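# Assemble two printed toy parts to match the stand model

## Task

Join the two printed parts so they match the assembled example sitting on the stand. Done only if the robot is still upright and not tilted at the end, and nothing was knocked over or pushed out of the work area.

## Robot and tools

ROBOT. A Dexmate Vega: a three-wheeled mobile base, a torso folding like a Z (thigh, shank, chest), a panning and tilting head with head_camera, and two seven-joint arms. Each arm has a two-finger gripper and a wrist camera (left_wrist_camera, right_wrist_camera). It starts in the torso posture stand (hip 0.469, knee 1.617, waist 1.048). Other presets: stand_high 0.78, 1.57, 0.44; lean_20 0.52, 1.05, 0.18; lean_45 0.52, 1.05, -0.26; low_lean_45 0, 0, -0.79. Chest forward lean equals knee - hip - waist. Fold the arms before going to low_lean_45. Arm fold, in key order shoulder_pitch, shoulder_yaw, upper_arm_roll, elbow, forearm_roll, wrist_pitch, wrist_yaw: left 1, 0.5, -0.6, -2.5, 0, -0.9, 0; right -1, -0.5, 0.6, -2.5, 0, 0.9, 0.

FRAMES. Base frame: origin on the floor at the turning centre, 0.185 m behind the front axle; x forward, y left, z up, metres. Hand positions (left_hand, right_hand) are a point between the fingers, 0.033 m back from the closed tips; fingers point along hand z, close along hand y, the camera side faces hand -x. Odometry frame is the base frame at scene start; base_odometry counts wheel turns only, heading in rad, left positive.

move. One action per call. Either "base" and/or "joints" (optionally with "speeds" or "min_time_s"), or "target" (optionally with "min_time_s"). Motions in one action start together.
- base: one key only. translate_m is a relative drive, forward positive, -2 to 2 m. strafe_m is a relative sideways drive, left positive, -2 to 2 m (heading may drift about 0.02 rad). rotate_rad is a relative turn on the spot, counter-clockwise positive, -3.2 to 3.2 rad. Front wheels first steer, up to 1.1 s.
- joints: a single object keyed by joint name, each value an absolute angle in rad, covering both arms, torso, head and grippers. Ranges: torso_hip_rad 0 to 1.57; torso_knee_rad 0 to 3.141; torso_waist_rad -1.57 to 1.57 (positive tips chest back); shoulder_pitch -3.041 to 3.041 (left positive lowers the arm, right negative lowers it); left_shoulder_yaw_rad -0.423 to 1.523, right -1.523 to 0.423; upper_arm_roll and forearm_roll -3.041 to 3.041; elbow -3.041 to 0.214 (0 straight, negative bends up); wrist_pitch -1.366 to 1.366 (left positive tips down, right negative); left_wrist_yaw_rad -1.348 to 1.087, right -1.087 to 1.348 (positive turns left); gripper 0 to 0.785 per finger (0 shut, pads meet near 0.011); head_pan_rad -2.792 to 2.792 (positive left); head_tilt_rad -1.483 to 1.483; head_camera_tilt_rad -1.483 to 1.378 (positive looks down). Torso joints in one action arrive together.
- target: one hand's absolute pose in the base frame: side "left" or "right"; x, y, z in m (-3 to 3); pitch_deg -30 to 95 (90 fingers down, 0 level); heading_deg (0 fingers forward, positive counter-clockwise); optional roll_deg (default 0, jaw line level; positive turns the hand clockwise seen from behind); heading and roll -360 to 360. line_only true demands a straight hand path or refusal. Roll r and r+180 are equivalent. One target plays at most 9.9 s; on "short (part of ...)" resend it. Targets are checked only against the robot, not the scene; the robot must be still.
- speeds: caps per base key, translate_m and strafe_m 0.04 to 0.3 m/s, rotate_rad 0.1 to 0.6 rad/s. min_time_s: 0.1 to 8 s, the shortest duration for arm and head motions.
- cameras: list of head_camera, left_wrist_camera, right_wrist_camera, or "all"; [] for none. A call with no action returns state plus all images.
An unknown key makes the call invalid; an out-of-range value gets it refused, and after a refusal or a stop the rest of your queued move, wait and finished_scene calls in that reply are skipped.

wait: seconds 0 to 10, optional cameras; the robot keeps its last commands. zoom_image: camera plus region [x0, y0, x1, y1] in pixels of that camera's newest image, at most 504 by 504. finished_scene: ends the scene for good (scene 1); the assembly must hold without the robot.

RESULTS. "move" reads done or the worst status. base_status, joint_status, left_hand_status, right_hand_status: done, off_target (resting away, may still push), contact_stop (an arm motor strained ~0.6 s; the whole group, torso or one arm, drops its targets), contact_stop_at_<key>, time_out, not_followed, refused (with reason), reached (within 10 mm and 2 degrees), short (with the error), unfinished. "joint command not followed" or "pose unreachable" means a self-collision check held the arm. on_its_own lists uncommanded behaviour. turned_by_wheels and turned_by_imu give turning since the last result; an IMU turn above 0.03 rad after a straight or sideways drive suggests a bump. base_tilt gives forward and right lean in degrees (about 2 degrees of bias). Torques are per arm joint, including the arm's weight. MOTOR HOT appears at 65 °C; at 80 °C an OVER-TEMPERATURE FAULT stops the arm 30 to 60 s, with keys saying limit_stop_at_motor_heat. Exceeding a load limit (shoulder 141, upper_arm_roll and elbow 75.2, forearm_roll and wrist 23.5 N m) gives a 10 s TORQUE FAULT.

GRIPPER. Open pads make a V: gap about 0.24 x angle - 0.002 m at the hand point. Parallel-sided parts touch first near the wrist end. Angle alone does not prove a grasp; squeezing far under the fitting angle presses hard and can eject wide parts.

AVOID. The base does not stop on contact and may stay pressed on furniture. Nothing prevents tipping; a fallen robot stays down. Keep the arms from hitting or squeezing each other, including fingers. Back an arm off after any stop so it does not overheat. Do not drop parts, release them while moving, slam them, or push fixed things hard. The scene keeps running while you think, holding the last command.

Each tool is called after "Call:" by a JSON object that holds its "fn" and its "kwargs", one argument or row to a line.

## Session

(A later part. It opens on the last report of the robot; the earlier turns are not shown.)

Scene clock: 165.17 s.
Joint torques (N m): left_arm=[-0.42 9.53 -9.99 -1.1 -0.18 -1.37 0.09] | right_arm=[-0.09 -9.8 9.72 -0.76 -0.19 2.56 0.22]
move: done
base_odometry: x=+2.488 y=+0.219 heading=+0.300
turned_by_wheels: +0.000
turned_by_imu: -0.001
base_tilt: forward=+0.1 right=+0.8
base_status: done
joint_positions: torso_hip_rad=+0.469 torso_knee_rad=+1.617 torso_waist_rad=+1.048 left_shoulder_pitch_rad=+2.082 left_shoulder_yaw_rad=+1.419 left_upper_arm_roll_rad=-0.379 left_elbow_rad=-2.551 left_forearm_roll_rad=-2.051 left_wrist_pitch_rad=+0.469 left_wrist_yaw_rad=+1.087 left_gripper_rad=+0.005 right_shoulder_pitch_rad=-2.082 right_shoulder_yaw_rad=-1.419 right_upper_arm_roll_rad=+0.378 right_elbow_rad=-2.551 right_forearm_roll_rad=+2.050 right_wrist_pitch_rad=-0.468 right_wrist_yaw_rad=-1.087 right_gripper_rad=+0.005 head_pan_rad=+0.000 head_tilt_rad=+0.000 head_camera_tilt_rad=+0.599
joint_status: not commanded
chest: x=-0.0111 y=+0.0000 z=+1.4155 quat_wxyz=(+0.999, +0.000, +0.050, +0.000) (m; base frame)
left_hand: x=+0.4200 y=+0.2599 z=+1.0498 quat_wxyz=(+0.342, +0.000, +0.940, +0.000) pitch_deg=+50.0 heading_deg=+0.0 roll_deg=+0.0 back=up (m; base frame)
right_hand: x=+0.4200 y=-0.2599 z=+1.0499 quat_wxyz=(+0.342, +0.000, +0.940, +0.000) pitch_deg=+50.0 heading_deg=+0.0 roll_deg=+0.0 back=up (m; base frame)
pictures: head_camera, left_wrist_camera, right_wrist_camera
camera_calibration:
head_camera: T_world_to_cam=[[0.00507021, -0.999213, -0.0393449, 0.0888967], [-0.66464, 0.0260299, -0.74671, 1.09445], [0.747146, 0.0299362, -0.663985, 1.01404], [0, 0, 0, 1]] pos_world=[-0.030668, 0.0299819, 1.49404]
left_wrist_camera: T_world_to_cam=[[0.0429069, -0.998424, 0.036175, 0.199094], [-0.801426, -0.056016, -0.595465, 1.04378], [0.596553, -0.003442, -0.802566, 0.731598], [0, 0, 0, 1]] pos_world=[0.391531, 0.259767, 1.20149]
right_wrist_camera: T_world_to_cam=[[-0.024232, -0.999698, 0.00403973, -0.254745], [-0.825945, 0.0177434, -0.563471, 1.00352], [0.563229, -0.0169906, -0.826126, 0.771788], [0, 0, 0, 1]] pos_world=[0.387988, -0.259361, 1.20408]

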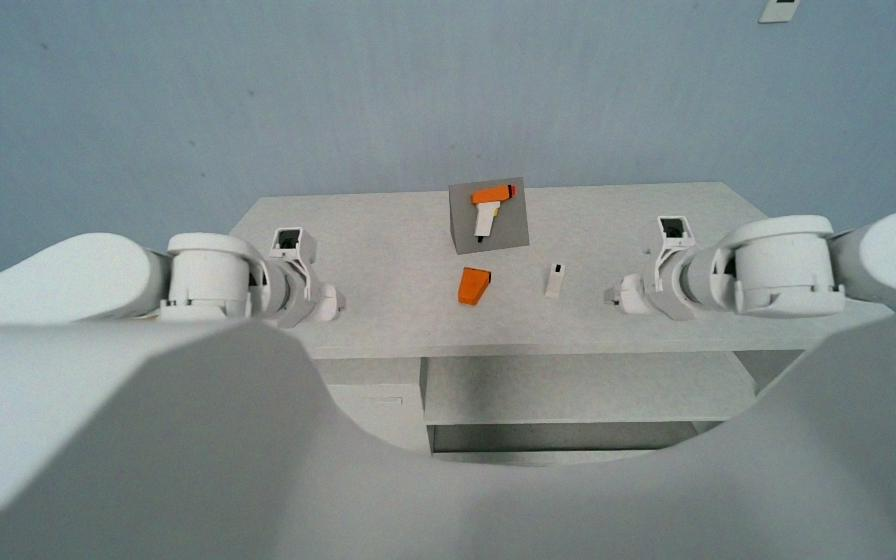

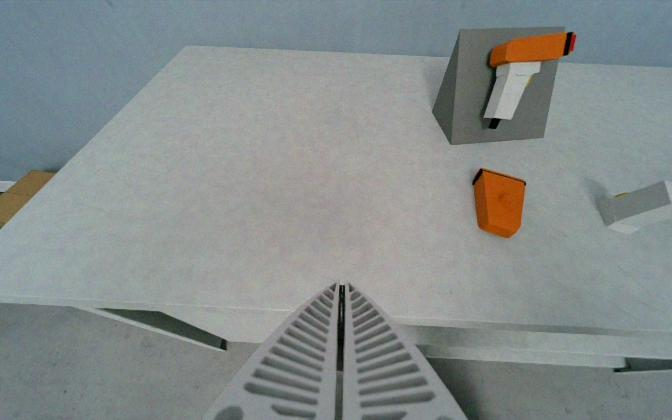

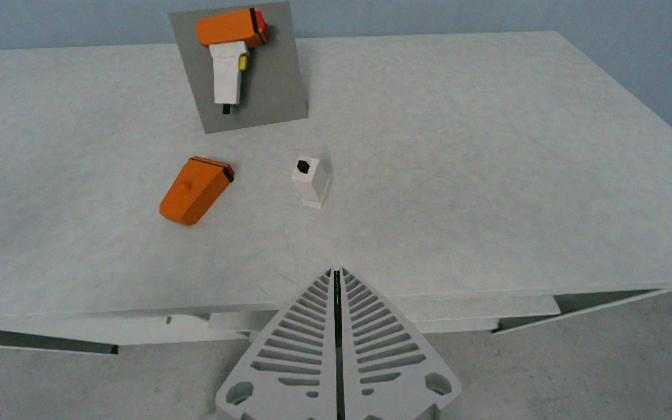

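Call:
{"fn": "zoom_image", "kwargs": {
  "camera": "left_wrist_camera",
  "region": [420, 10, 670, 260]
}}

Call:
{"fn": "zoom_image", "kwargs": {
  "camera": "right_wrist_camera",
  "region": [140, 0, 360, 230]
}}

Call:
{"fn": "zoom_image", "kwargs": {
  "camera": "head_camera",
  "region": [440, 170, 580, 310]
}}

Scaled by 2.016 from the camera's 672x420 image, which has a finer 960x600 frame.

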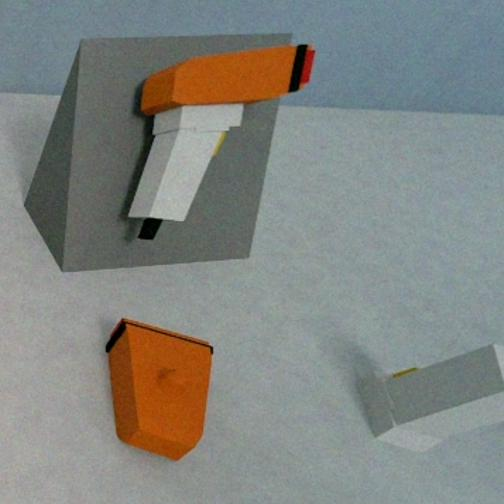

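Scaled by 2.191 from the camera's 672x420 image, which has a finer 960x600 frame.

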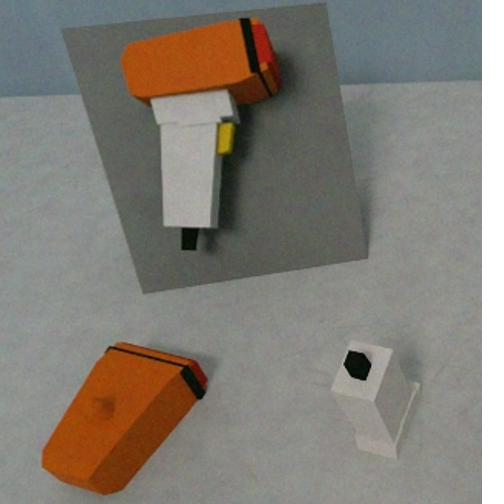

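Scaled by 3.600 from the camera's 896x560 image, which has a finer 960x600 frame.

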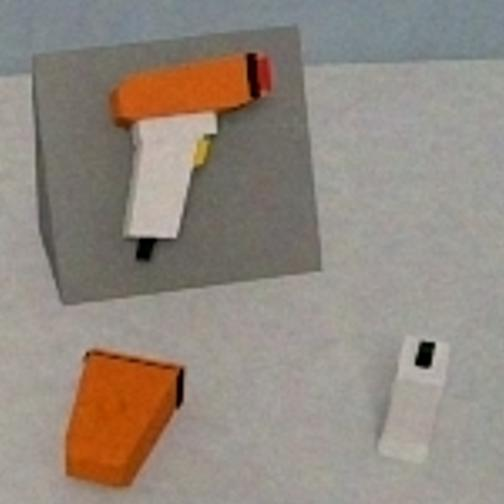

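Call:
{"fn": "move", "kwargs": {
  "target": {"side": "left", "x": 0.53, "y": 0.02, "z": 1.02, "pitch_deg": 60, "heading_deg": 0},
  "cameras": ["all"]
}}

Scene clock: 193.23 s.
Joint torques (N m): left_arm=[-14.26 -2.97 -7.62 2.45 0.13 -0.98 0.11] | right_arm=[-0.17 -7.92 10.74 -0.98 -0.19 1.95 -0.35]
move: done
base_odometry: x=+2.488 y=+0.219 heading=+0.300
turned_by_wheels: +0.000
turned_by_imu: -0.003
base_tilt: forward=+0.1 right=+0.8
base_status: not commanded
joint_positions: torso_hip_rad=+0.469 torso_knee_rad=+1.617 torso_waist_rad=+1.048 left_shoulder_pitch_rad=-0.310 left_shoulder_yaw_rad=+0.468 left_upper_arm_roll_rad=+2.139 left_elbow_rad=-2.009 left_forearm_roll_rad=-2.622 left_wrist_pitch_rad=-0.184 left_wrist_yaw_rad=+1.087 left_gripper_rad=+0.005 right_shoulder_pitch_rad=-2.082 right_shoulder_yaw_rad=-1.419 right_upper_arm_roll_rad=+0.378 right_elbow_rad=-2.551 right_forearm_roll_rad=+2.050 right_wrist_pitch_rad=-0.468 right_wrist_yaw_rad=-1.087 right_gripper_rad=+0.005 head_pan_rad=+0.000 head_tilt_rad=+0.000 head_camera_tilt_rad=+0.599
joint_status: not commanded
chest: x=-0.0111 y=+0.0000 z=+1.4155 quat_wxyz=(+0.999, +0.000, +0.050, +0.000) (m; base frame)
left_hand: x=+0.5286 y=+0.0180 z=+1.0194 quat_wxyz=(+0.257, +0.000, +0.966, -0.002) pitch_deg=+60.2 heading_deg=-0.6 roll_deg=-0.5 back=up (m; base frame)
left_hand_status: reached (checked arc [no straight line was possible; over the whole arc the hand travels 0.53 m to end 0.27 m from its start, up to 0.14 m off the straight line; left_upper_arm_roll_rad turns most, 2.52 rad; on the way or at its end the hand turns up to 39 deg from its attitude at the start], planned for 8.2 s): 3 mm and 0.3 deg off.
right_hand: x=+0.4200 y=-0.2599 z=+1.0499 quat_wxyz=(+0.342, +0.000, +0.940, +0.000) pitch_deg=+50.0 heading_deg=+0.0 roll_deg=+0.0 back=up (m; base frame)
pictures: head_camera, left_wrist_camera, right_wrist_camera
camera_calibration:
head_camera: T_world_to_cam=[[0.00507021, -0.999213, -0.0393449, 0.0888967], [-0.66464, 0.0260299, -0.74671, 1.09445], [0.747146, 0.0299362, -0.663985, 1.01404], [0, 0, 0, 1]] pos_world=[-0.030668, 0.0299819, 1.49404]
left_wrist_camera: T_world_to_cam=[[0.0468699, -0.998378, 0.0323089, -0.0441057], [-0.893977, -0.0563551, -0.444554, 0.994239], [0.445654, -0.00804715, -0.895169, 0.815777], [0, 0, 0, 1]] pos_world=[0.52734, 0.018561, 1.17368]
right_wrist_camera: T_world_to_cam=[[-0.024232, -0.999698, 0.00403973, -0.254745], [-0.825945, 0.0177434, -0.563471, 1.00352], [0.563229, -0.0169906, -0.826126, 0.771788], [0, 0, 0, 1]] pos_world=[0.387988, -0.259361, 1.20408]

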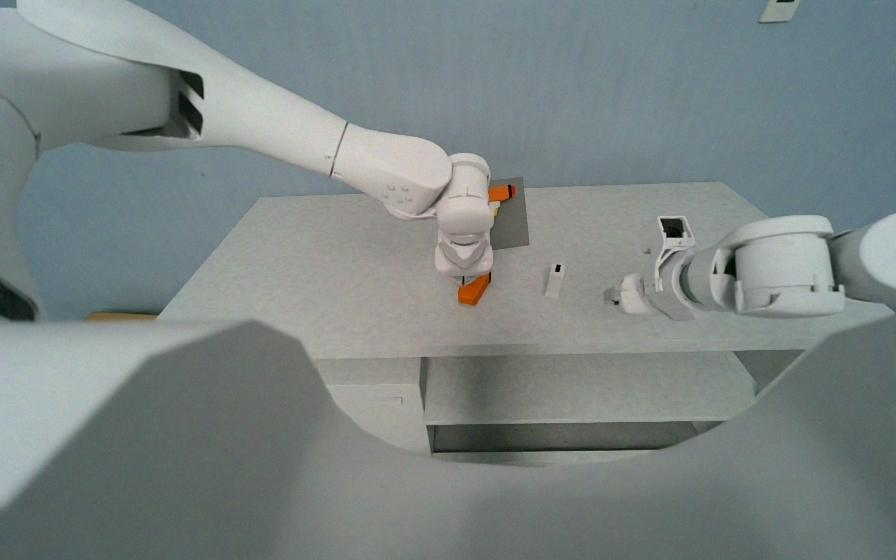

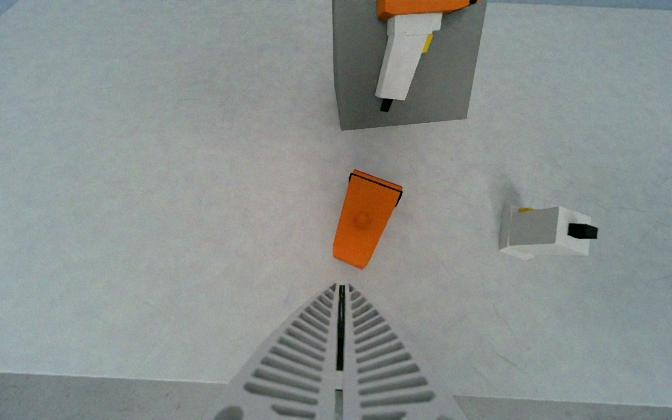

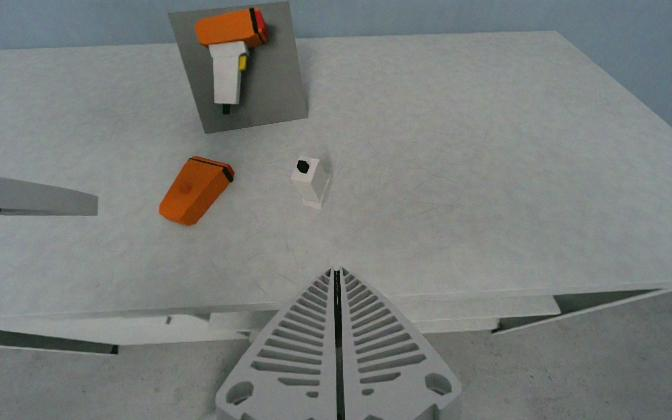

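Call:
{"fn": "zoom_image", "kwargs": {
  "camera": "left_wrist_camera",
  "region": [310, 150, 430, 290]
}}

Call:
{"fn": "zoom_image", "kwargs": {
  "camera": "left_wrist_camera",
  "region": [330, 0, 630, 280]
}}

Scaled by 3.600 from the camera's 672x420 image, which has a finer 960x600 frame.

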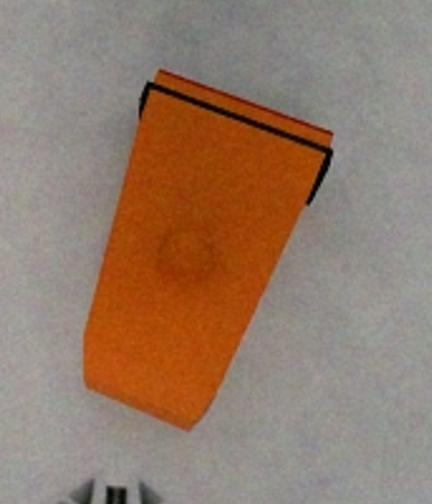

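Scaled by 1.680 from the camera's 672x420 image, which has a finer 960x600 frame.

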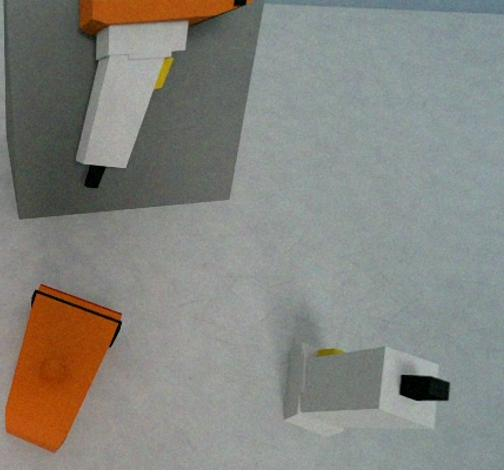

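Call:
{"fn": "move", "kwargs": {
  "target": {"side": "right", "x": 0.47, "y": -0.21, "z": 1.16, "pitch_deg": 60, "heading_deg": -15},
  "cameras": ["all"]
}}

Scene clock: 279.13 s.
Joint torques (N m): left_arm=[-17.59 -0.9 -7.48 3.2 -0.16 -0.29 0.06] | right_arm=[-0.34 -9.59 10.35 -0.43 -0.88 1.23 -0.06]
move: refused
base_odometry: x=+2.488 y=+0.219 heading=+0.300
turned_by_wheels: +0.000
turned_by_imu: -0.001
base_tilt: forward=+0.1 right=+0.8
base_status: not commanded
joint_positions: torso_hip_rad=+0.469 torso_knee_rad=+1.617 torso_waist_rad=+1.048 left_shoulder_pitch_rad=-0.314 left_shoulder_yaw_rad=+0.466 left_upper_arm_roll_rad=+2.144 left_elbow_rad=-2.008 left_forearm_roll_rad=-2.623 left_wrist_pitch_rad=-0.185 left_wrist_yaw_rad=+1.087 left_gripper_rad=+0.005 right_shoulder_pitch_rad=-2.082 right_shoulder_yaw_rad=-1.419 right_upper_arm_roll_rad=+0.378 right_elbow_rad=-2.551 right_forearm_roll_rad=+2.050 right_wrist_pitch_rad=-0.468 right_wrist_yaw_rad=-1.087 right_gripper_rad=+0.005 head_pan_rad=+0.000 head_tilt_rad=+0.000 head_camera_tilt_rad=+0.599
joint_status: not commanded
chest: x=-0.0111 y=+0.0000 z=+1.4155 quat_wxyz=(+0.999, +0.000, +0.050, +0.000) (m; base frame)
left_hand: x=+0.5298 y=+0.0198 z=+1.0199 quat_wxyz=(+0.259, +0.000, +0.966, +0.000) pitch_deg=+60.0 heading_deg=-0.1 roll_deg=+0.0 back=up (m; base frame)
right_hand: x=+0.4200 y=-0.2599 z=+1.0499 quat_wxyz=(+0.342, +0.000, +0.940, +0.000) pitch_deg=+50.0 heading_deg=+0.0 roll_deg=+0.0 back=up (m; base frame)
right_hand_status: refused: neither the straight line nor an arc passes: along the straight line the arm gets 0% of the way (right_shoulder_yaw_rad and right_wrist_yaw_rad at their limits); the best arc brings the right finger within 1.9 cm of the left finger (limit 2.0). Nothing moved.
pictures: head_camera, left_wrist_camera, right_wrist_camera
camera_calibration:
head_camera: T_world_to_cam=[[0.00507021, -0.999213, -0.0393449, 0.0888967], [-0.66464, 0.0260299, -0.74671, 1.09445], [0.747146, 0.0299362, -0.663985, 1.01404], [0, 0, 0, 1]] pos_world=[-0.030668, 0.0299819, 1.49404]
left_wrist_camera: T_world_to_cam=[[0.048405, -0.998429, 0.0282174, -0.0390613], [-0.892671, -0.0559172, -0.447227, 0.997682], [0.448103, -0.00354085, -0.893975, 0.813091], [0, 0, 0, 1]] pos_world=[0.528144, 0.0196666, 1.17418]
right_wrist_camera: T_world_to_cam=[[-0.024232, -0.999698, 0.00403973, -0.254745], [-0.825945, 0.0177434, -0.563471, 1.00352], [0.563229, -0.0169906, -0.826126, 0.771788], [0, 0, 0, 1]] pos_world=[0.387988, -0.259361, 1.20408]

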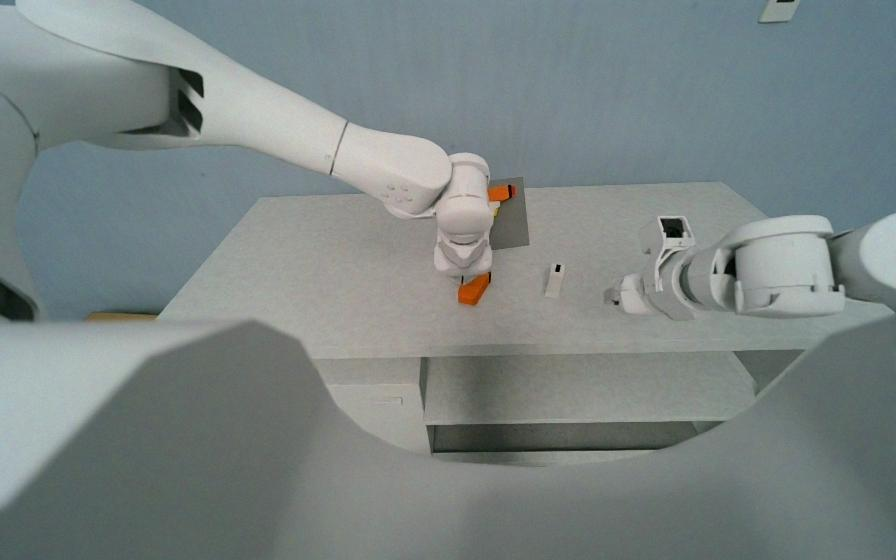

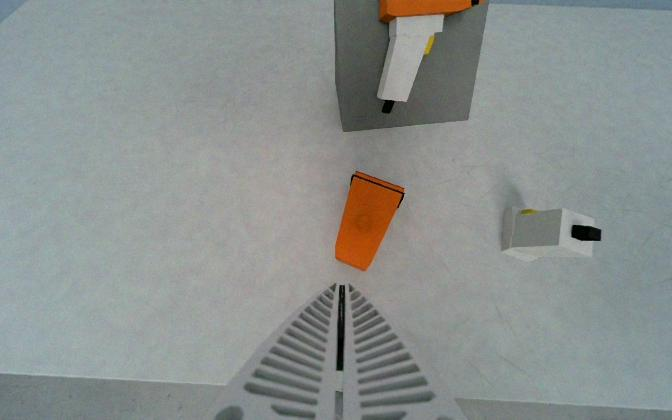

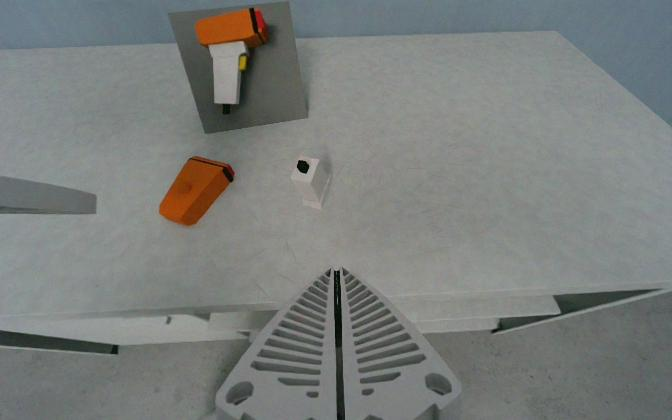

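Call:
{"fn": "move", "kwargs": {
  "target": {"side": "left", "x": 0.48, "y": 0.24, "z": 1.12, "pitch_deg": 60, "heading_deg": 0}
}}

Call:
{"fn": "move", "kwargs": {
  "target": {"side": "right", "x": 0.47, "y": -0.21, "z": 1.16, "pitch_deg": 60, "heading_deg": -15},
  "cameras": ["all"]
}}

Scene clock: 287.50 s.
Joint torques (N m): left_arm=[-10.81 -2.26 -5.99 1.31 0.17 -0.05 -0.12] | right_arm=[1.99 -8.19 10.94 -0.64 -0.27 1.71 -0.04]
move: done
base_odometry: x=+2.488 y=+0.219 heading=+0.300
turned_by_wheels: +0.000
turned_by_imu: -0.002
base_tilt: forward=+0.1 right=+0.8
base_status: not commanded
joint_positions: torso_hip_rad=+0.469 torso_knee_rad=+1.617 torso_waist_rad=+1.048 left_shoulder_pitch_rad=-0.841 left_shoulder_yaw_rad=+1.331 left_upper_arm_roll_rad=+2.447 left_elbow_rad=-2.373 left_forearm_roll_rad=-2.452 left_wrist_pitch_rad=+0.379 left_wrist_yaw_rad=+1.047 left_gripper_rad=+0.005 right_shoulder_pitch_rad=-2.082 right_shoulder_yaw_rad=-1.419 right_upper_arm_roll_rad=+0.378 right_elbow_rad=-2.551 right_forearm_roll_rad=+2.050 right_wrist_pitch_rad=-0.468 right_wrist_yaw_rad=-1.087 right_gripper_rad=+0.005 head_pan_rad=+0.000 head_tilt_rad=+0.000 head_camera_tilt_rad=+0.599
joint_status: not commanded
chest: x=-0.0111 y=+0.0000 z=+1.4155 quat_wxyz=(+0.999, +0.000, +0.050, +0.000) (m; base frame)
left_hand: x=+0.4804 y=+0.2392 z=+1.1195 quat_wxyz=(+0.259, +0.000, +0.966, +0.000) pitch_deg=+60.0 heading_deg=+0.1 roll_deg=+0.0 back=up (m; base frame)
left_hand_status: reached (straight line, planned for 3.1 s): 1 mm and 0.0 deg off.
right_hand: x=+0.4200 y=-0.2599 z=+1.0499 quat_wxyz=(+0.342, +0.000, +0.940, +0.000) pitch_deg=+50.0 heading_deg=+0.0 roll_deg=+0.0 back=up (m; base frame)
pictures: none

Scene clock: 298.03 s.
Joint torques (N m): left_arm=[-14.1 -2.95 -7.04 1.26 -0.15 -0.2 0.08] | right_arm=[15.56 5.88 7.16 1.77 -0.07 -0.24 -0.03]
move: done
base_odometry: x=+2.488 y=+0.219 heading=+0.300
turned_by_wheels: +0.000
turned_by_imu: -0.002
base_tilt: forward=+0.0 right=+0.8
base_status: not commanded
joint_positions: torso_hip_rad=+0.469 torso_knee_rad=+1.617 torso_waist_rad=+1.048 left_shoulder_pitch_rad=-0.844 left_shoulder_yaw_rad=+1.336 left_upper_arm_roll_rad=+2.449 left_elbow_rad=-2.374 left_forearm_roll_rad=-2.451 left_wrist_pitch_rad=+0.384 left_wrist_yaw_rad=+1.047 left_gripper_rad=+0.005 right_shoulder_pitch_rad=+0.694 right_shoulder_yaw_rad=-1.164 right_upper_arm_roll_rad=-2.183 right_elbow_rad=-2.476 right_forearm_roll_rad=-0.426 right_wrist_pitch_rad=-0.039 right_wrist_yaw_rad=+1.343 right_gripper_rad=+0.005 head_pan_rad=+0.000 head_tilt_rad=+0.000 head_camera_tilt_rad=+0.599
joint_status: not commanded
chest: x=-0.0111 y=+0.0000 z=+1.4155 quat_wxyz=(+0.999, +0.000, +0.050, +0.000) (m; base frame)
left_hand: x=+0.4799 y=+0.2400 z=+1.1199 quat_wxyz=(+0.259, +0.000, +0.966, +0.000) pitch_deg=+60.0 heading_deg=+0.0 roll_deg=+0.0 back=up (m; base frame)
right_hand: x=+0.4690 y=-0.2074 z=+1.1587 quat_wxyz=(-0.030, -0.958, +0.126, -0.254) pitch_deg=+60.3 heading_deg=-14.2 roll_deg=+0.8 back=down (m; base frame)
right_hand_status: reached (checked arc [no straight line was possible; over the whole arc the hand travels 0.94 m to end 0.13 m from its start, up to 0.33 m off the straight line; right_shoulder_pitch_rad turns most, 2.78 rad; on the way or at its end the hand turns up to 168 deg from its attitude at the start], planned for 9.0 s): 3 mm and 0.5 deg off.
pictures: head_camera, left_wrist_camera, right_wrist_camera
camera_calibration:
head_camera: T_world_to_cam=[[0.00507021, -0.999213, -0.0393449, 0.0888967], [-0.66464, 0.0260299, -0.74671, 1.09445], [0.747146, 0.0299362, -0.663985, 1.01404], [0, 0, 0, 1]] pos_world=[-0.030668, 0.0299819, 1.49404]
left_wrist_camera: T_world_to_cam=[[0.0486717, -0.998425, 0.0279141, 0.180542], [-0.892595, -0.0560202, -0.447366, 1.01038], [0.448225, -0.00314188, -0.893915, 0.925487], [0, 0, 0, 1]] pos_world=[0.478245, 0.239767, 1.27428]
right_wrist_camera: T_world_to_cam=[[0.261359, 0.964744, 0.0309979, 0.0406728], [0.782676, -0.230611, 0.578132, -1.02433], [0.564898, -0.126839, -0.815354, 0.798985], [0, 0, 0, 1]] pos_world=[0.339742, -0.174118, 1.24239]

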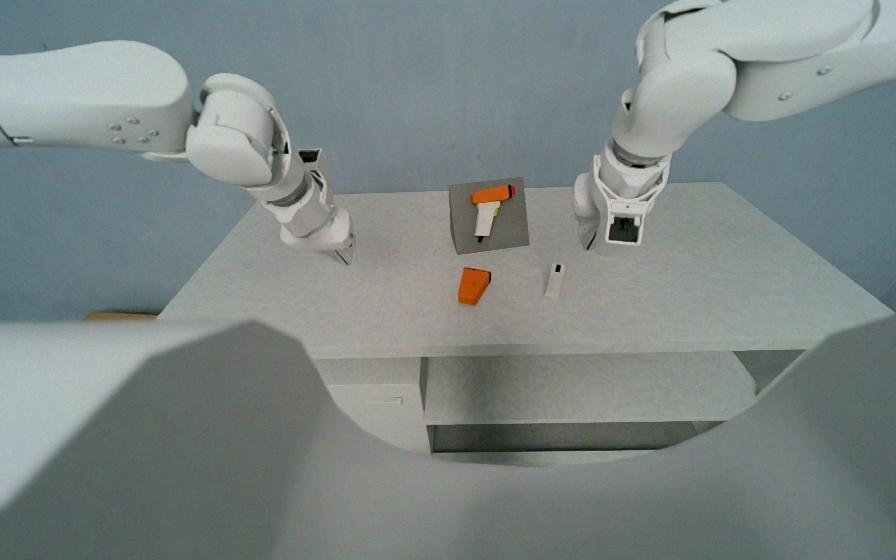

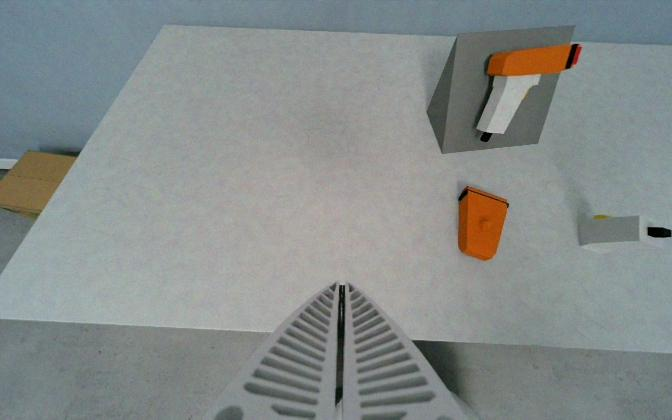

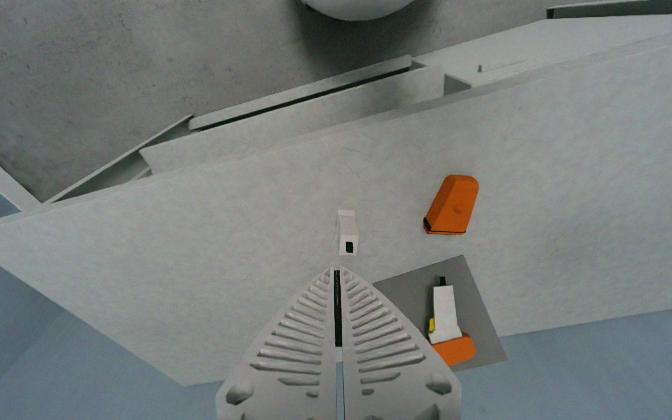

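Call:
{"fn": "zoom_image", "kwargs": {
  "camera": "right_wrist_camera",
  "region": [310, 160, 510, 380]
}}

Call:
{"fn": "zoom_image", "kwargs": {
  "camera": "left_wrist_camera",
  "region": [430, 10, 670, 280]
}}

Scaled by 2.291 from the camera's 672x420 image, which has a finer 960x600 frame.

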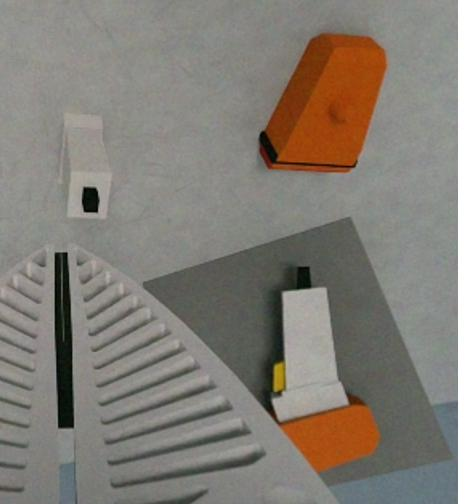

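Scaled by 1.867 from the camera's 672x420 image, which has a finer 960x600 frame.

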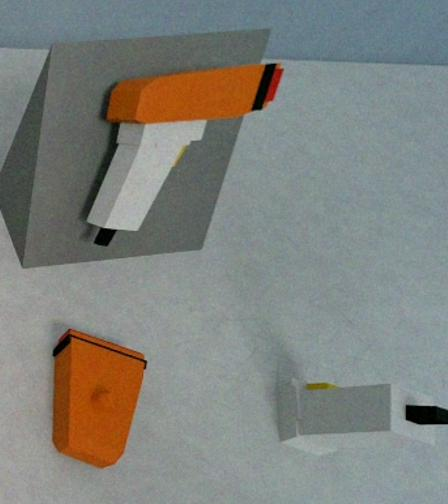

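Call:
{"fn": "move", "kwargs": {
  "target": {"side": "right", "x": 0.538, "y": -0.203, "z": 1.075, "pitch_deg": 60, "heading_deg": -17, "line_only": true}
}}

Call:
{"fn": "move", "kwargs": {
  "joints": {"right_gripper_rad": 0.35},
  "cameras": ["all"]
}}

Scene clock: 334.77 s.
Joint torques (N m): left_arm=[-15.12 -2.45 -6.23 1.04 1.27 0.07 0.71] | right_arm=[6.38 2.95 7.52 1.94 -0.59 0.09 0.04]
move: done
base_odometry: x=+2.488 y=+0.219 heading=+0.300
turned_by_wheels: +0.000
turned_by_imu: -0.001
base_tilt: forward=+0.0 right=+0.7
base_status: not commanded
joint_positions: torso_hip_rad=+0.469 torso_knee_rad=+1.617 torso_waist_rad=+1.048 left_shoulder_pitch_rad=-0.844 left_shoulder_yaw_rad=+1.336 left_upper_arm_roll_rad=+2.449 left_elbow_rad=-2.374 left_forearm_roll_rad=-2.451 left_wrist_pitch_rad=+0.384 left_wrist_yaw_rad=+1.047 left_gripper_rad=+0.005 right_shoulder_pitch_rad=+0.482 right_shoulder_yaw_rad=-0.949 right_upper_arm_roll_rad=-2.211 right_elbow_rad=-2.200 right_forearm_roll_rad=-0.528 right_wrist_pitch_rad=-0.116 right_wrist_yaw_rad=+1.187 right_gripper_rad=+0.005 head_pan_rad=+0.000 head_tilt_rad=+0.000 head_camera_tilt_rad=+0.599
joint_status: not commanded
chest: x=-0.0111 y=+0.0000 z=+1.4155 quat_wxyz=(+0.999, +0.000, +0.050, +0.000) (m; base frame)
left_hand: x=+0.4799 y=+0.2400 z=+1.1199 quat_wxyz=(+0.259, +0.000, +0.966, +0.000) pitch_deg=+60.0 heading_deg=+0.0 roll_deg=+0.0 back=up (m; base frame)
right_hand: x=+0.5369 y=-0.2031 z=+1.0767 quat_wxyz=(-0.038, -0.955, +0.143, -0.256) pitch_deg=+60.0 heading_deg=-17.0 roll_deg=+0.0 back=down (m; base frame)
right_hand_status: reached (straight line, planned for 1.2 s): 2 mm and 0.0 deg off.
pictures: none

Scene clock: 335.67 s.
Joint torques (N m): left_arm=[-15.03 -3.05 -7.41 1.68 -0.92 -1.2 0.08] | right_arm=[6.44 1.82 6.59 4.5 -1.06 -1.37 -0.12]
move: done
base_odometry: x=+2.488 y=+0.219 heading=+0.300
turned_by_wheels: +0.000
turned_by_imu: +0.000
base_tilt: forward=+0.1 right=+0.7
base_status: not commanded
joint_positions: torso_hip_rad=+0.469 torso_knee_rad=+1.617 torso_waist_rad=+1.048 left_shoulder_pitch_rad=-0.844 left_shoulder_yaw_rad=+1.336 left_upper_arm_roll_rad=+2.449 left_elbow_rad=-2.374 left_forearm_roll_rad=-2.451 left_wrist_pitch_rad=+0.384 left_wrist_yaw_rad=+1.047 left_gripper_rad=+0.005 right_shoulder_pitch_rad=+0.479 right_shoulder_yaw_rad=-0.946 right_upper_arm_roll_rad=-2.212 right_elbow_rad=-2.195 right_forearm_roll_rad=-0.529 right_wrist_pitch_rad=-0.117 right_wrist_yaw_rad=+1.184 right_gripper_rad=+0.350 head_pan_rad=+0.000 head_tilt_rad=+0.000 head_camera_tilt_rad=+0.599
joint_status: all done
chest: x=-0.0111 y=+0.0000 z=+1.4155 quat_wxyz=(+0.999, +0.000, +0.050, +0.000) (m; base frame)
left_hand: x=+0.4799 y=+0.2400 z=+1.1199 quat_wxyz=(+0.259, +0.000, +0.966, +0.000) pitch_deg=+60.0 heading_deg=+0.0 roll_deg=+0.0 back=up (m; base frame)
right_hand: x=+0.5378 y=-0.2030 z=+1.0754 quat_wxyz=(-0.038, -0.955, +0.143, -0.256) pitch_deg=+60.0 heading_deg=-17.0 roll_deg=+0.0 back=down (m; base frame)
pictures: head_camera, left_wrist_camera, right_wrist_camera
camera_calibration:
head_camera: T_world_to_cam=[[0.00507021, -0.999213, -0.0393449, 0.0888967], [-0.66464, 0.0260299, -0.74671, 1.09445], [0.747146, 0.0299362, -0.663985, 1.01404], [0, 0, 0, 1]] pos_world=[-0.030668, 0.0299819, 1.49404]
left_wrist_camera: T_world_to_cam=[[0.0486717, -0.998425, 0.0279141, 0.180542], [-0.892595, -0.0560202, -0.447366, 1.01038], [0.448225, -0.00314188, -0.893915, 0.925487], [0, 0, 0, 1]] pos_world=[0.478245, 0.239767, 1.27428]
right_wrist_camera: T_world_to_cam=[[0.296205, 0.954808, 0.0246016, 0.00715196], [0.771507, -0.254366, 0.58316, -1.03324], [0.563063, -0.153754, -0.811985, 0.68466], [0, 0, 0, 1]] pos_world=[0.409528, -0.164381, 1.1583]

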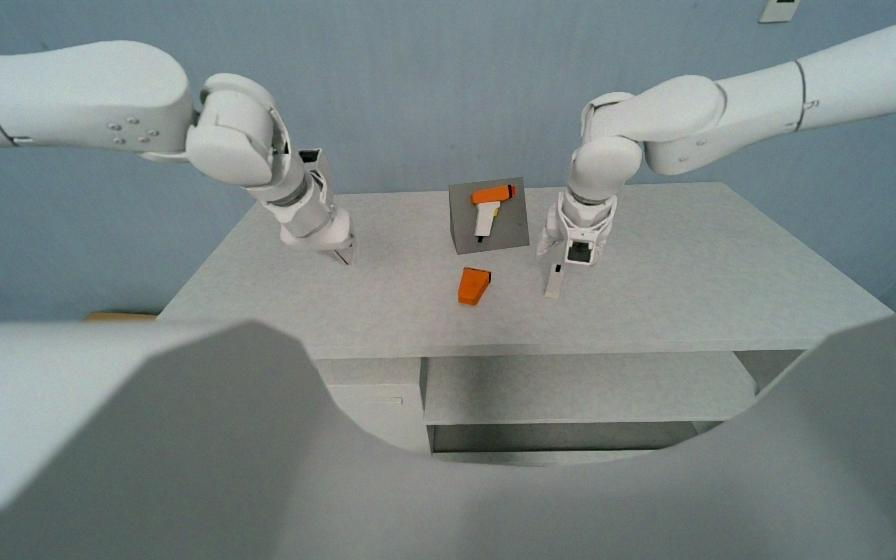

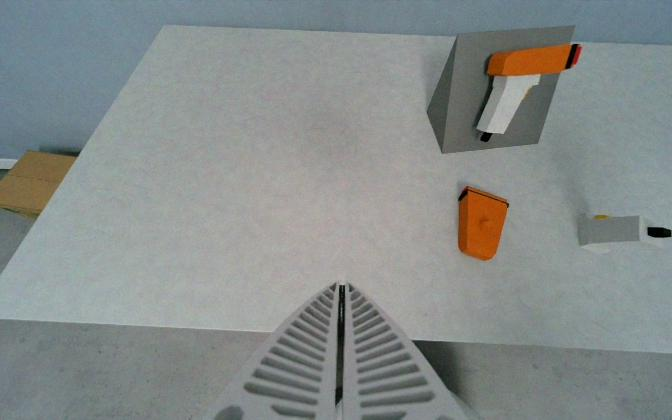

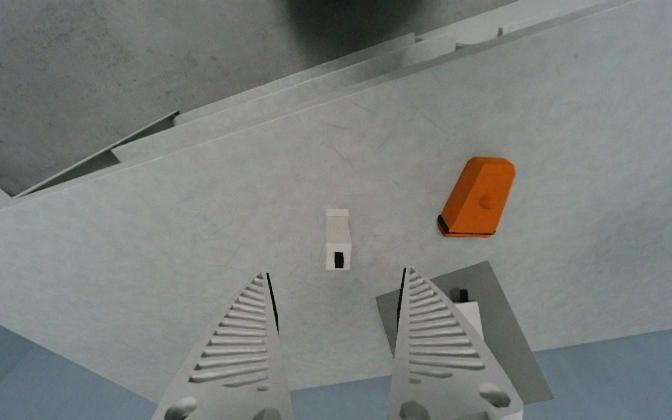

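Call:
{"fn": "move", "kwargs": {
  "target": {"side": "right", "x": 0.571, "y": -0.2132, "z": 1.015, "pitch_deg": 60, "heading_deg": -17, "line_only": true},
  "cameras": ["right_wrist_camera", "left_wrist_camera"]
}}

Scene clock: 352.47 s.
Joint torques (N m): left_arm=[-12.7 -3.49 -8.8 0.26 0.37 0.24 0.16] | right_arm=[6.73 2.47 6.02 1.69 -1.13 0.17 0]
move: done
base_odometry: x=+2.488 y=+0.219 heading=+0.300
turned_by_wheels: +0.000
turned_by_imu: -0.001
base_tilt: forward=+0.1 right=+0.7
base_status: not commanded
joint_positions: torso_hip_rad=+0.469 torso_knee_rad=+1.617 torso_waist_rad=+1.048 left_shoulder_pitch_rad=-0.844 left_shoulder_yaw_rad=+1.336 left_upper_arm_roll_rad=+2.449 left_elbow_rad=-2.374 left_forearm_roll_rad=-2.451 left_wrist_pitch_rad=+0.384 left_wrist_yaw_rad=+1.047 left_gripper_rad=+0.005 right_shoulder_pitch_rad=+0.357 right_shoulder_yaw_rad=-0.866 right_upper_arm_roll_rad=-2.236 right_elbow_rad=-2.014 right_forearm_roll_rad=-0.586 right_wrist_pitch_rad=-0.108 right_wrist_yaw_rad=+1.063 right_gripper_rad=+0.350 head_pan_rad=+0.000 head_tilt_rad=+0.000 head_camera_tilt_rad=+0.599
joint_status: not commanded
chest: x=-0.0111 y=+0.0000 z=+1.4155 quat_wxyz=(+0.999, +0.000, +0.050, +0.000) (m; base frame)
left_hand: x=+0.4799 y=+0.2400 z=+1.1199 quat_wxyz=(+0.259, +0.000, +0.966, +0.000) pitch_deg=+60.0 heading_deg=+0.0 roll_deg=+0.0 back=up (m; base frame)
right_hand: x=+0.5702 y=-0.2129 z=+1.0168 quat_wxyz=(-0.038, -0.955, +0.143, -0.256) pitch_deg=+60.0 heading_deg=-17.0 roll_deg=+0.0 back=down (m; base frame)
right_hand_status: reached (straight line, planned for 0.9 s): 2 mm and 0.0 deg off.
pictures: left_wrist_camera, right_wrist_camera
camera_calibration:
left_wrist_camera: T_world_to_cam=[[0.0486717, -0.998425, 0.0279141, 0.180542], [-0.892595, -0.0560202, -0.447366, 1.01038], [0.448225, -0.00314188, -0.893915, 0.925487], [0, 0, 0, 1]] pos_world=[0.478245, 0.239767, 1.27428]
right_wrist_camera: T_world_to_cam=[[0.296576, 0.954688, 0.0247654, 0.00808476], [0.771373, -0.254756, 0.583167, -1.0266], [0.563052, -0.15385, -0.811975, 0.617289], [0, 0, 0, 1]] pos_world=[0.441928, -0.174281, 1.0997]

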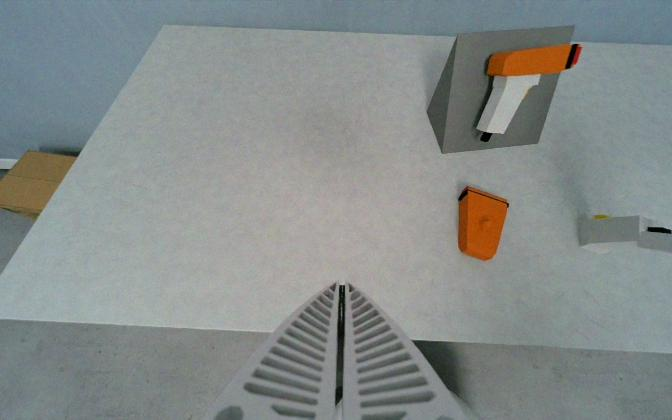

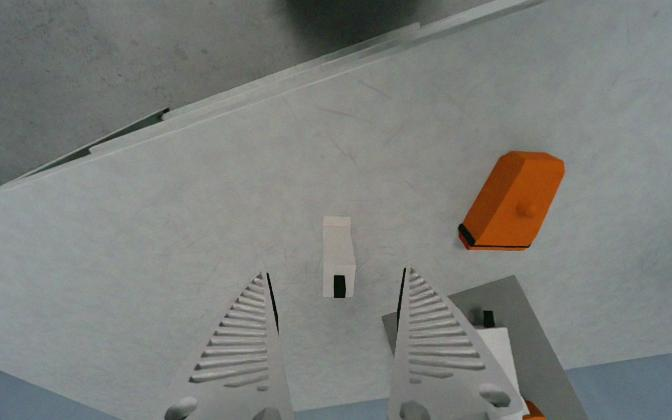

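Call:
{"fn": "zoom_image", "kwargs": {
  "camera": "right_wrist_camera",
  "region": [250, 190, 430, 310]
}}

Call:
{"fn": "zoom_image", "kwargs": {
  "camera": "left_wrist_camera",
  "region": [552, 180, 672, 280]
}}

Scaled by 2.800 from the camera's 672x420 image, which has a finer 960x600 frame.

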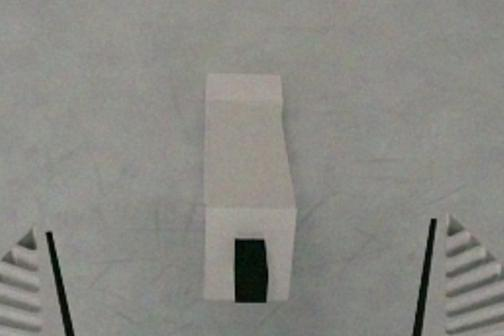

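Scaled by 4.200 from the camera's 672x420 image, which has a finer 960x600 frame.

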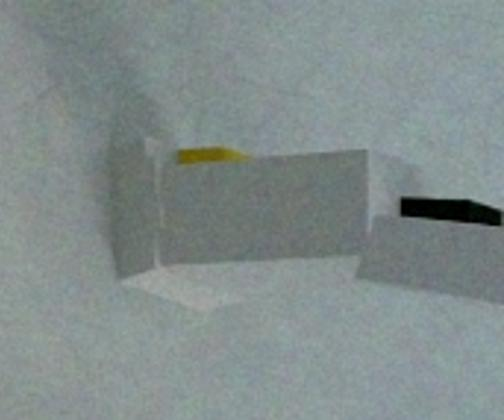

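Call:
{"fn": "move", "kwargs": {
  "target": {"side": "right", "x": 0.592, "y": -0.2195, "z": 0.977, "pitch_deg": 60, "heading_deg": -17, "line_only": true},
  "cameras": ["all"]
}}

Scene clock: 369.60 s.
Joint torques (N m): left_arm=[-14.58 -3.6 -5.61 0.37 0.91 -0.58 0.13] | right_arm=[10.74 2.97 7.61 1.28 -1.69 0.54 -0.25]
move: done
base_odometry: x=+2.488 y=+0.219 heading=+0.300
turned_by_wheels: +0.000
turned_by_imu: -0.001
base_tilt: forward=+0.0 right=+0.8
base_status: not commanded
joint_positions: torso_hip_rad=+0.469 torso_knee_rad=+1.617 torso_waist_rad=+1.048 left_shoulder_pitch_rad=-0.844 left_shoulder_yaw_rad=+1.336 left_upper_arm_roll_rad=+2.449 left_elbow_rad=-2.374 left_forearm_roll_rad=-2.451 left_wrist_pitch_rad=+0.384 left_wrist_yaw_rad=+1.047 left_gripper_rad=+0.005 right_shoulder_pitch_rad=+0.274 right_shoulder_yaw_rad=-0.803 right_upper_arm_roll_rad=-2.242 right_elbow_rad=-1.874 right_forearm_roll_rad=-0.607 right_wrist_pitch_rad=-0.095 right_wrist_yaw_rad=+0.980 right_gripper_rad=+0.350 head_pan_rad=+0.000 head_tilt_rad=+0.000 head_camera_tilt_rad=+0.599
joint_status: not commanded
chest: x=-0.0111 y=+0.0000 z=+1.4155 quat_wxyz=(+0.999, +0.000, +0.050, +0.000) (m; base frame)
left_hand: x=+0.4799 y=+0.2400 z=+1.1199 quat_wxyz=(+0.259, +0.000, +0.966, +0.000) pitch_deg=+60.0 heading_deg=+0.0 roll_deg=+0.0 back=up (m; base frame)
right_hand: x=+0.5914 y=-0.2192 z=+0.9785 quat_wxyz=(-0.038, -0.955, +0.143, -0.256) pitch_deg=+60.0 heading_deg=-17.0 roll_deg=+0.0 back=down (m; base frame)
right_hand_status: reached (straight line, planned for 0.8 s): 2 mm and 0.0 deg off.
pictures: head_camera, left_wrist_camera, right_wrist_camera
camera_calibration:
head_camera: T_world_to_cam=[[0.00507021, -0.999213, -0.0393449, 0.0888967], [-0.66464, 0.0260299, -0.74671, 1.09445], [0.747146, 0.0299362, -0.663985, 1.01404], [0, 0, 0, 1]] pos_world=[-0.030668, 0.0299819, 1.49404]
left_wrist_camera: T_world_to_cam=[[0.0486717, -0.998425, 0.0279141, 0.180542], [-0.892595, -0.0560202, -0.447366, 1.01038], [0.448225, -0.00314188, -0.893915, 0.925487], [0, 0, 0, 1]] pos_world=[0.478245, 0.239767, 1.27428]
right_wrist_camera: T_world_to_cam=[[0.296554, 0.954698, 0.02463, 0.00904139], [0.771387, -0.254658, 0.583191, -1.02219], [0.563044, -0.153948, -0.811962, 0.573298], [0, 0, 0, 1]] pos_world=[0.463028, -0.180682, 1.0614]

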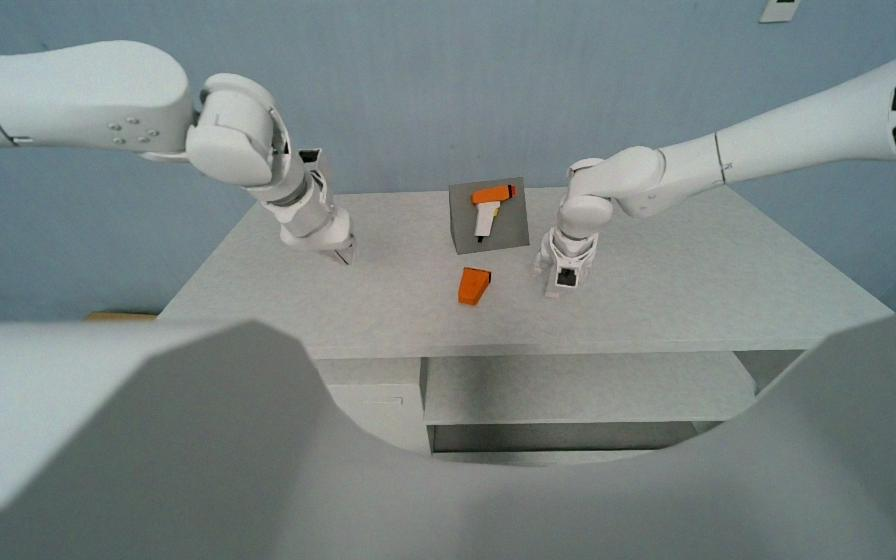

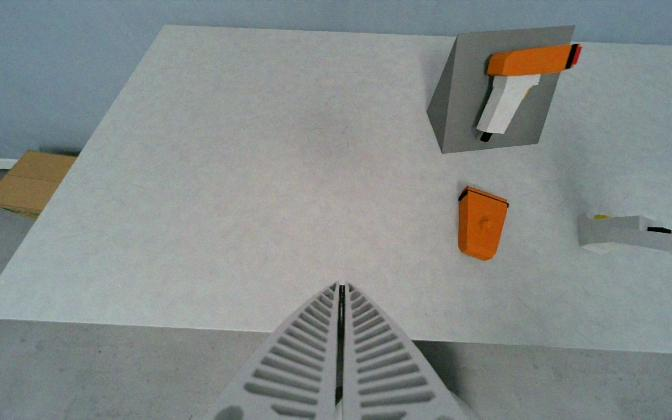

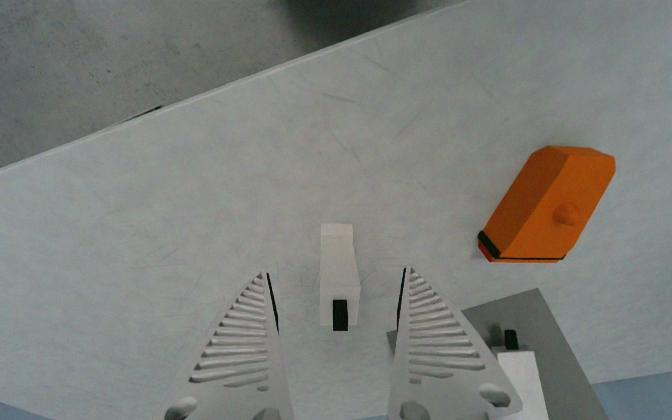

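Call:
{"fn": "zoom_image", "kwargs": {
  "camera": "left_wrist_camera",
  "region": [552, 180, 672, 280]
}}

Call:
{"fn": "zoom_image", "kwargs": {
  "camera": "right_wrist_camera",
  "region": [250, 200, 430, 350]
}}

Call:
{"fn": "zoom_image", "kwargs": {
  "camera": "head_camera",
  "region": [500, 220, 620, 320]
}}

Scaled by 4.200 from the camera's 672x420 image, which has a finer 960x600 frame.

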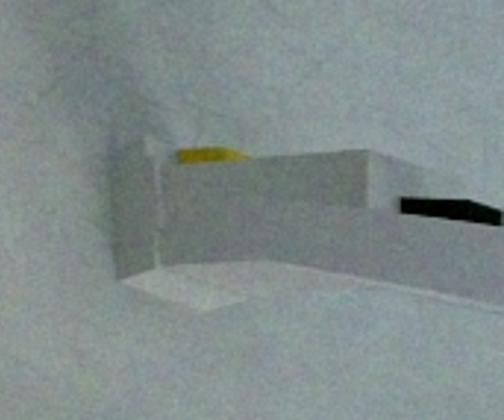

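Scaled by 2.800 from the camera's 672x420 image, which has a finer 960x600 frame.

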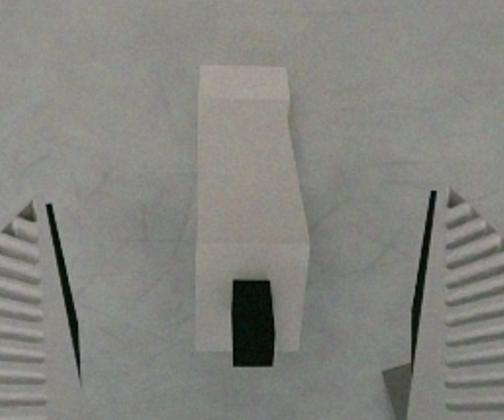

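Scaled by 4.200 from the camera's 896x560 image, which has a finer 960x600 frame.

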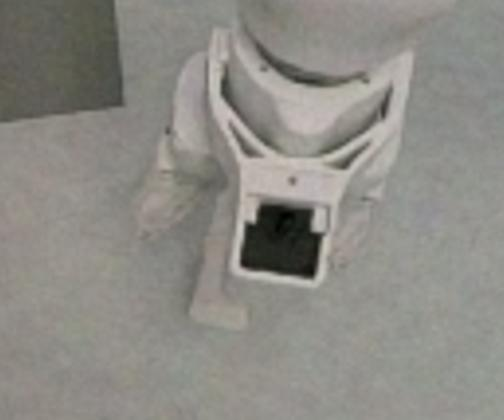

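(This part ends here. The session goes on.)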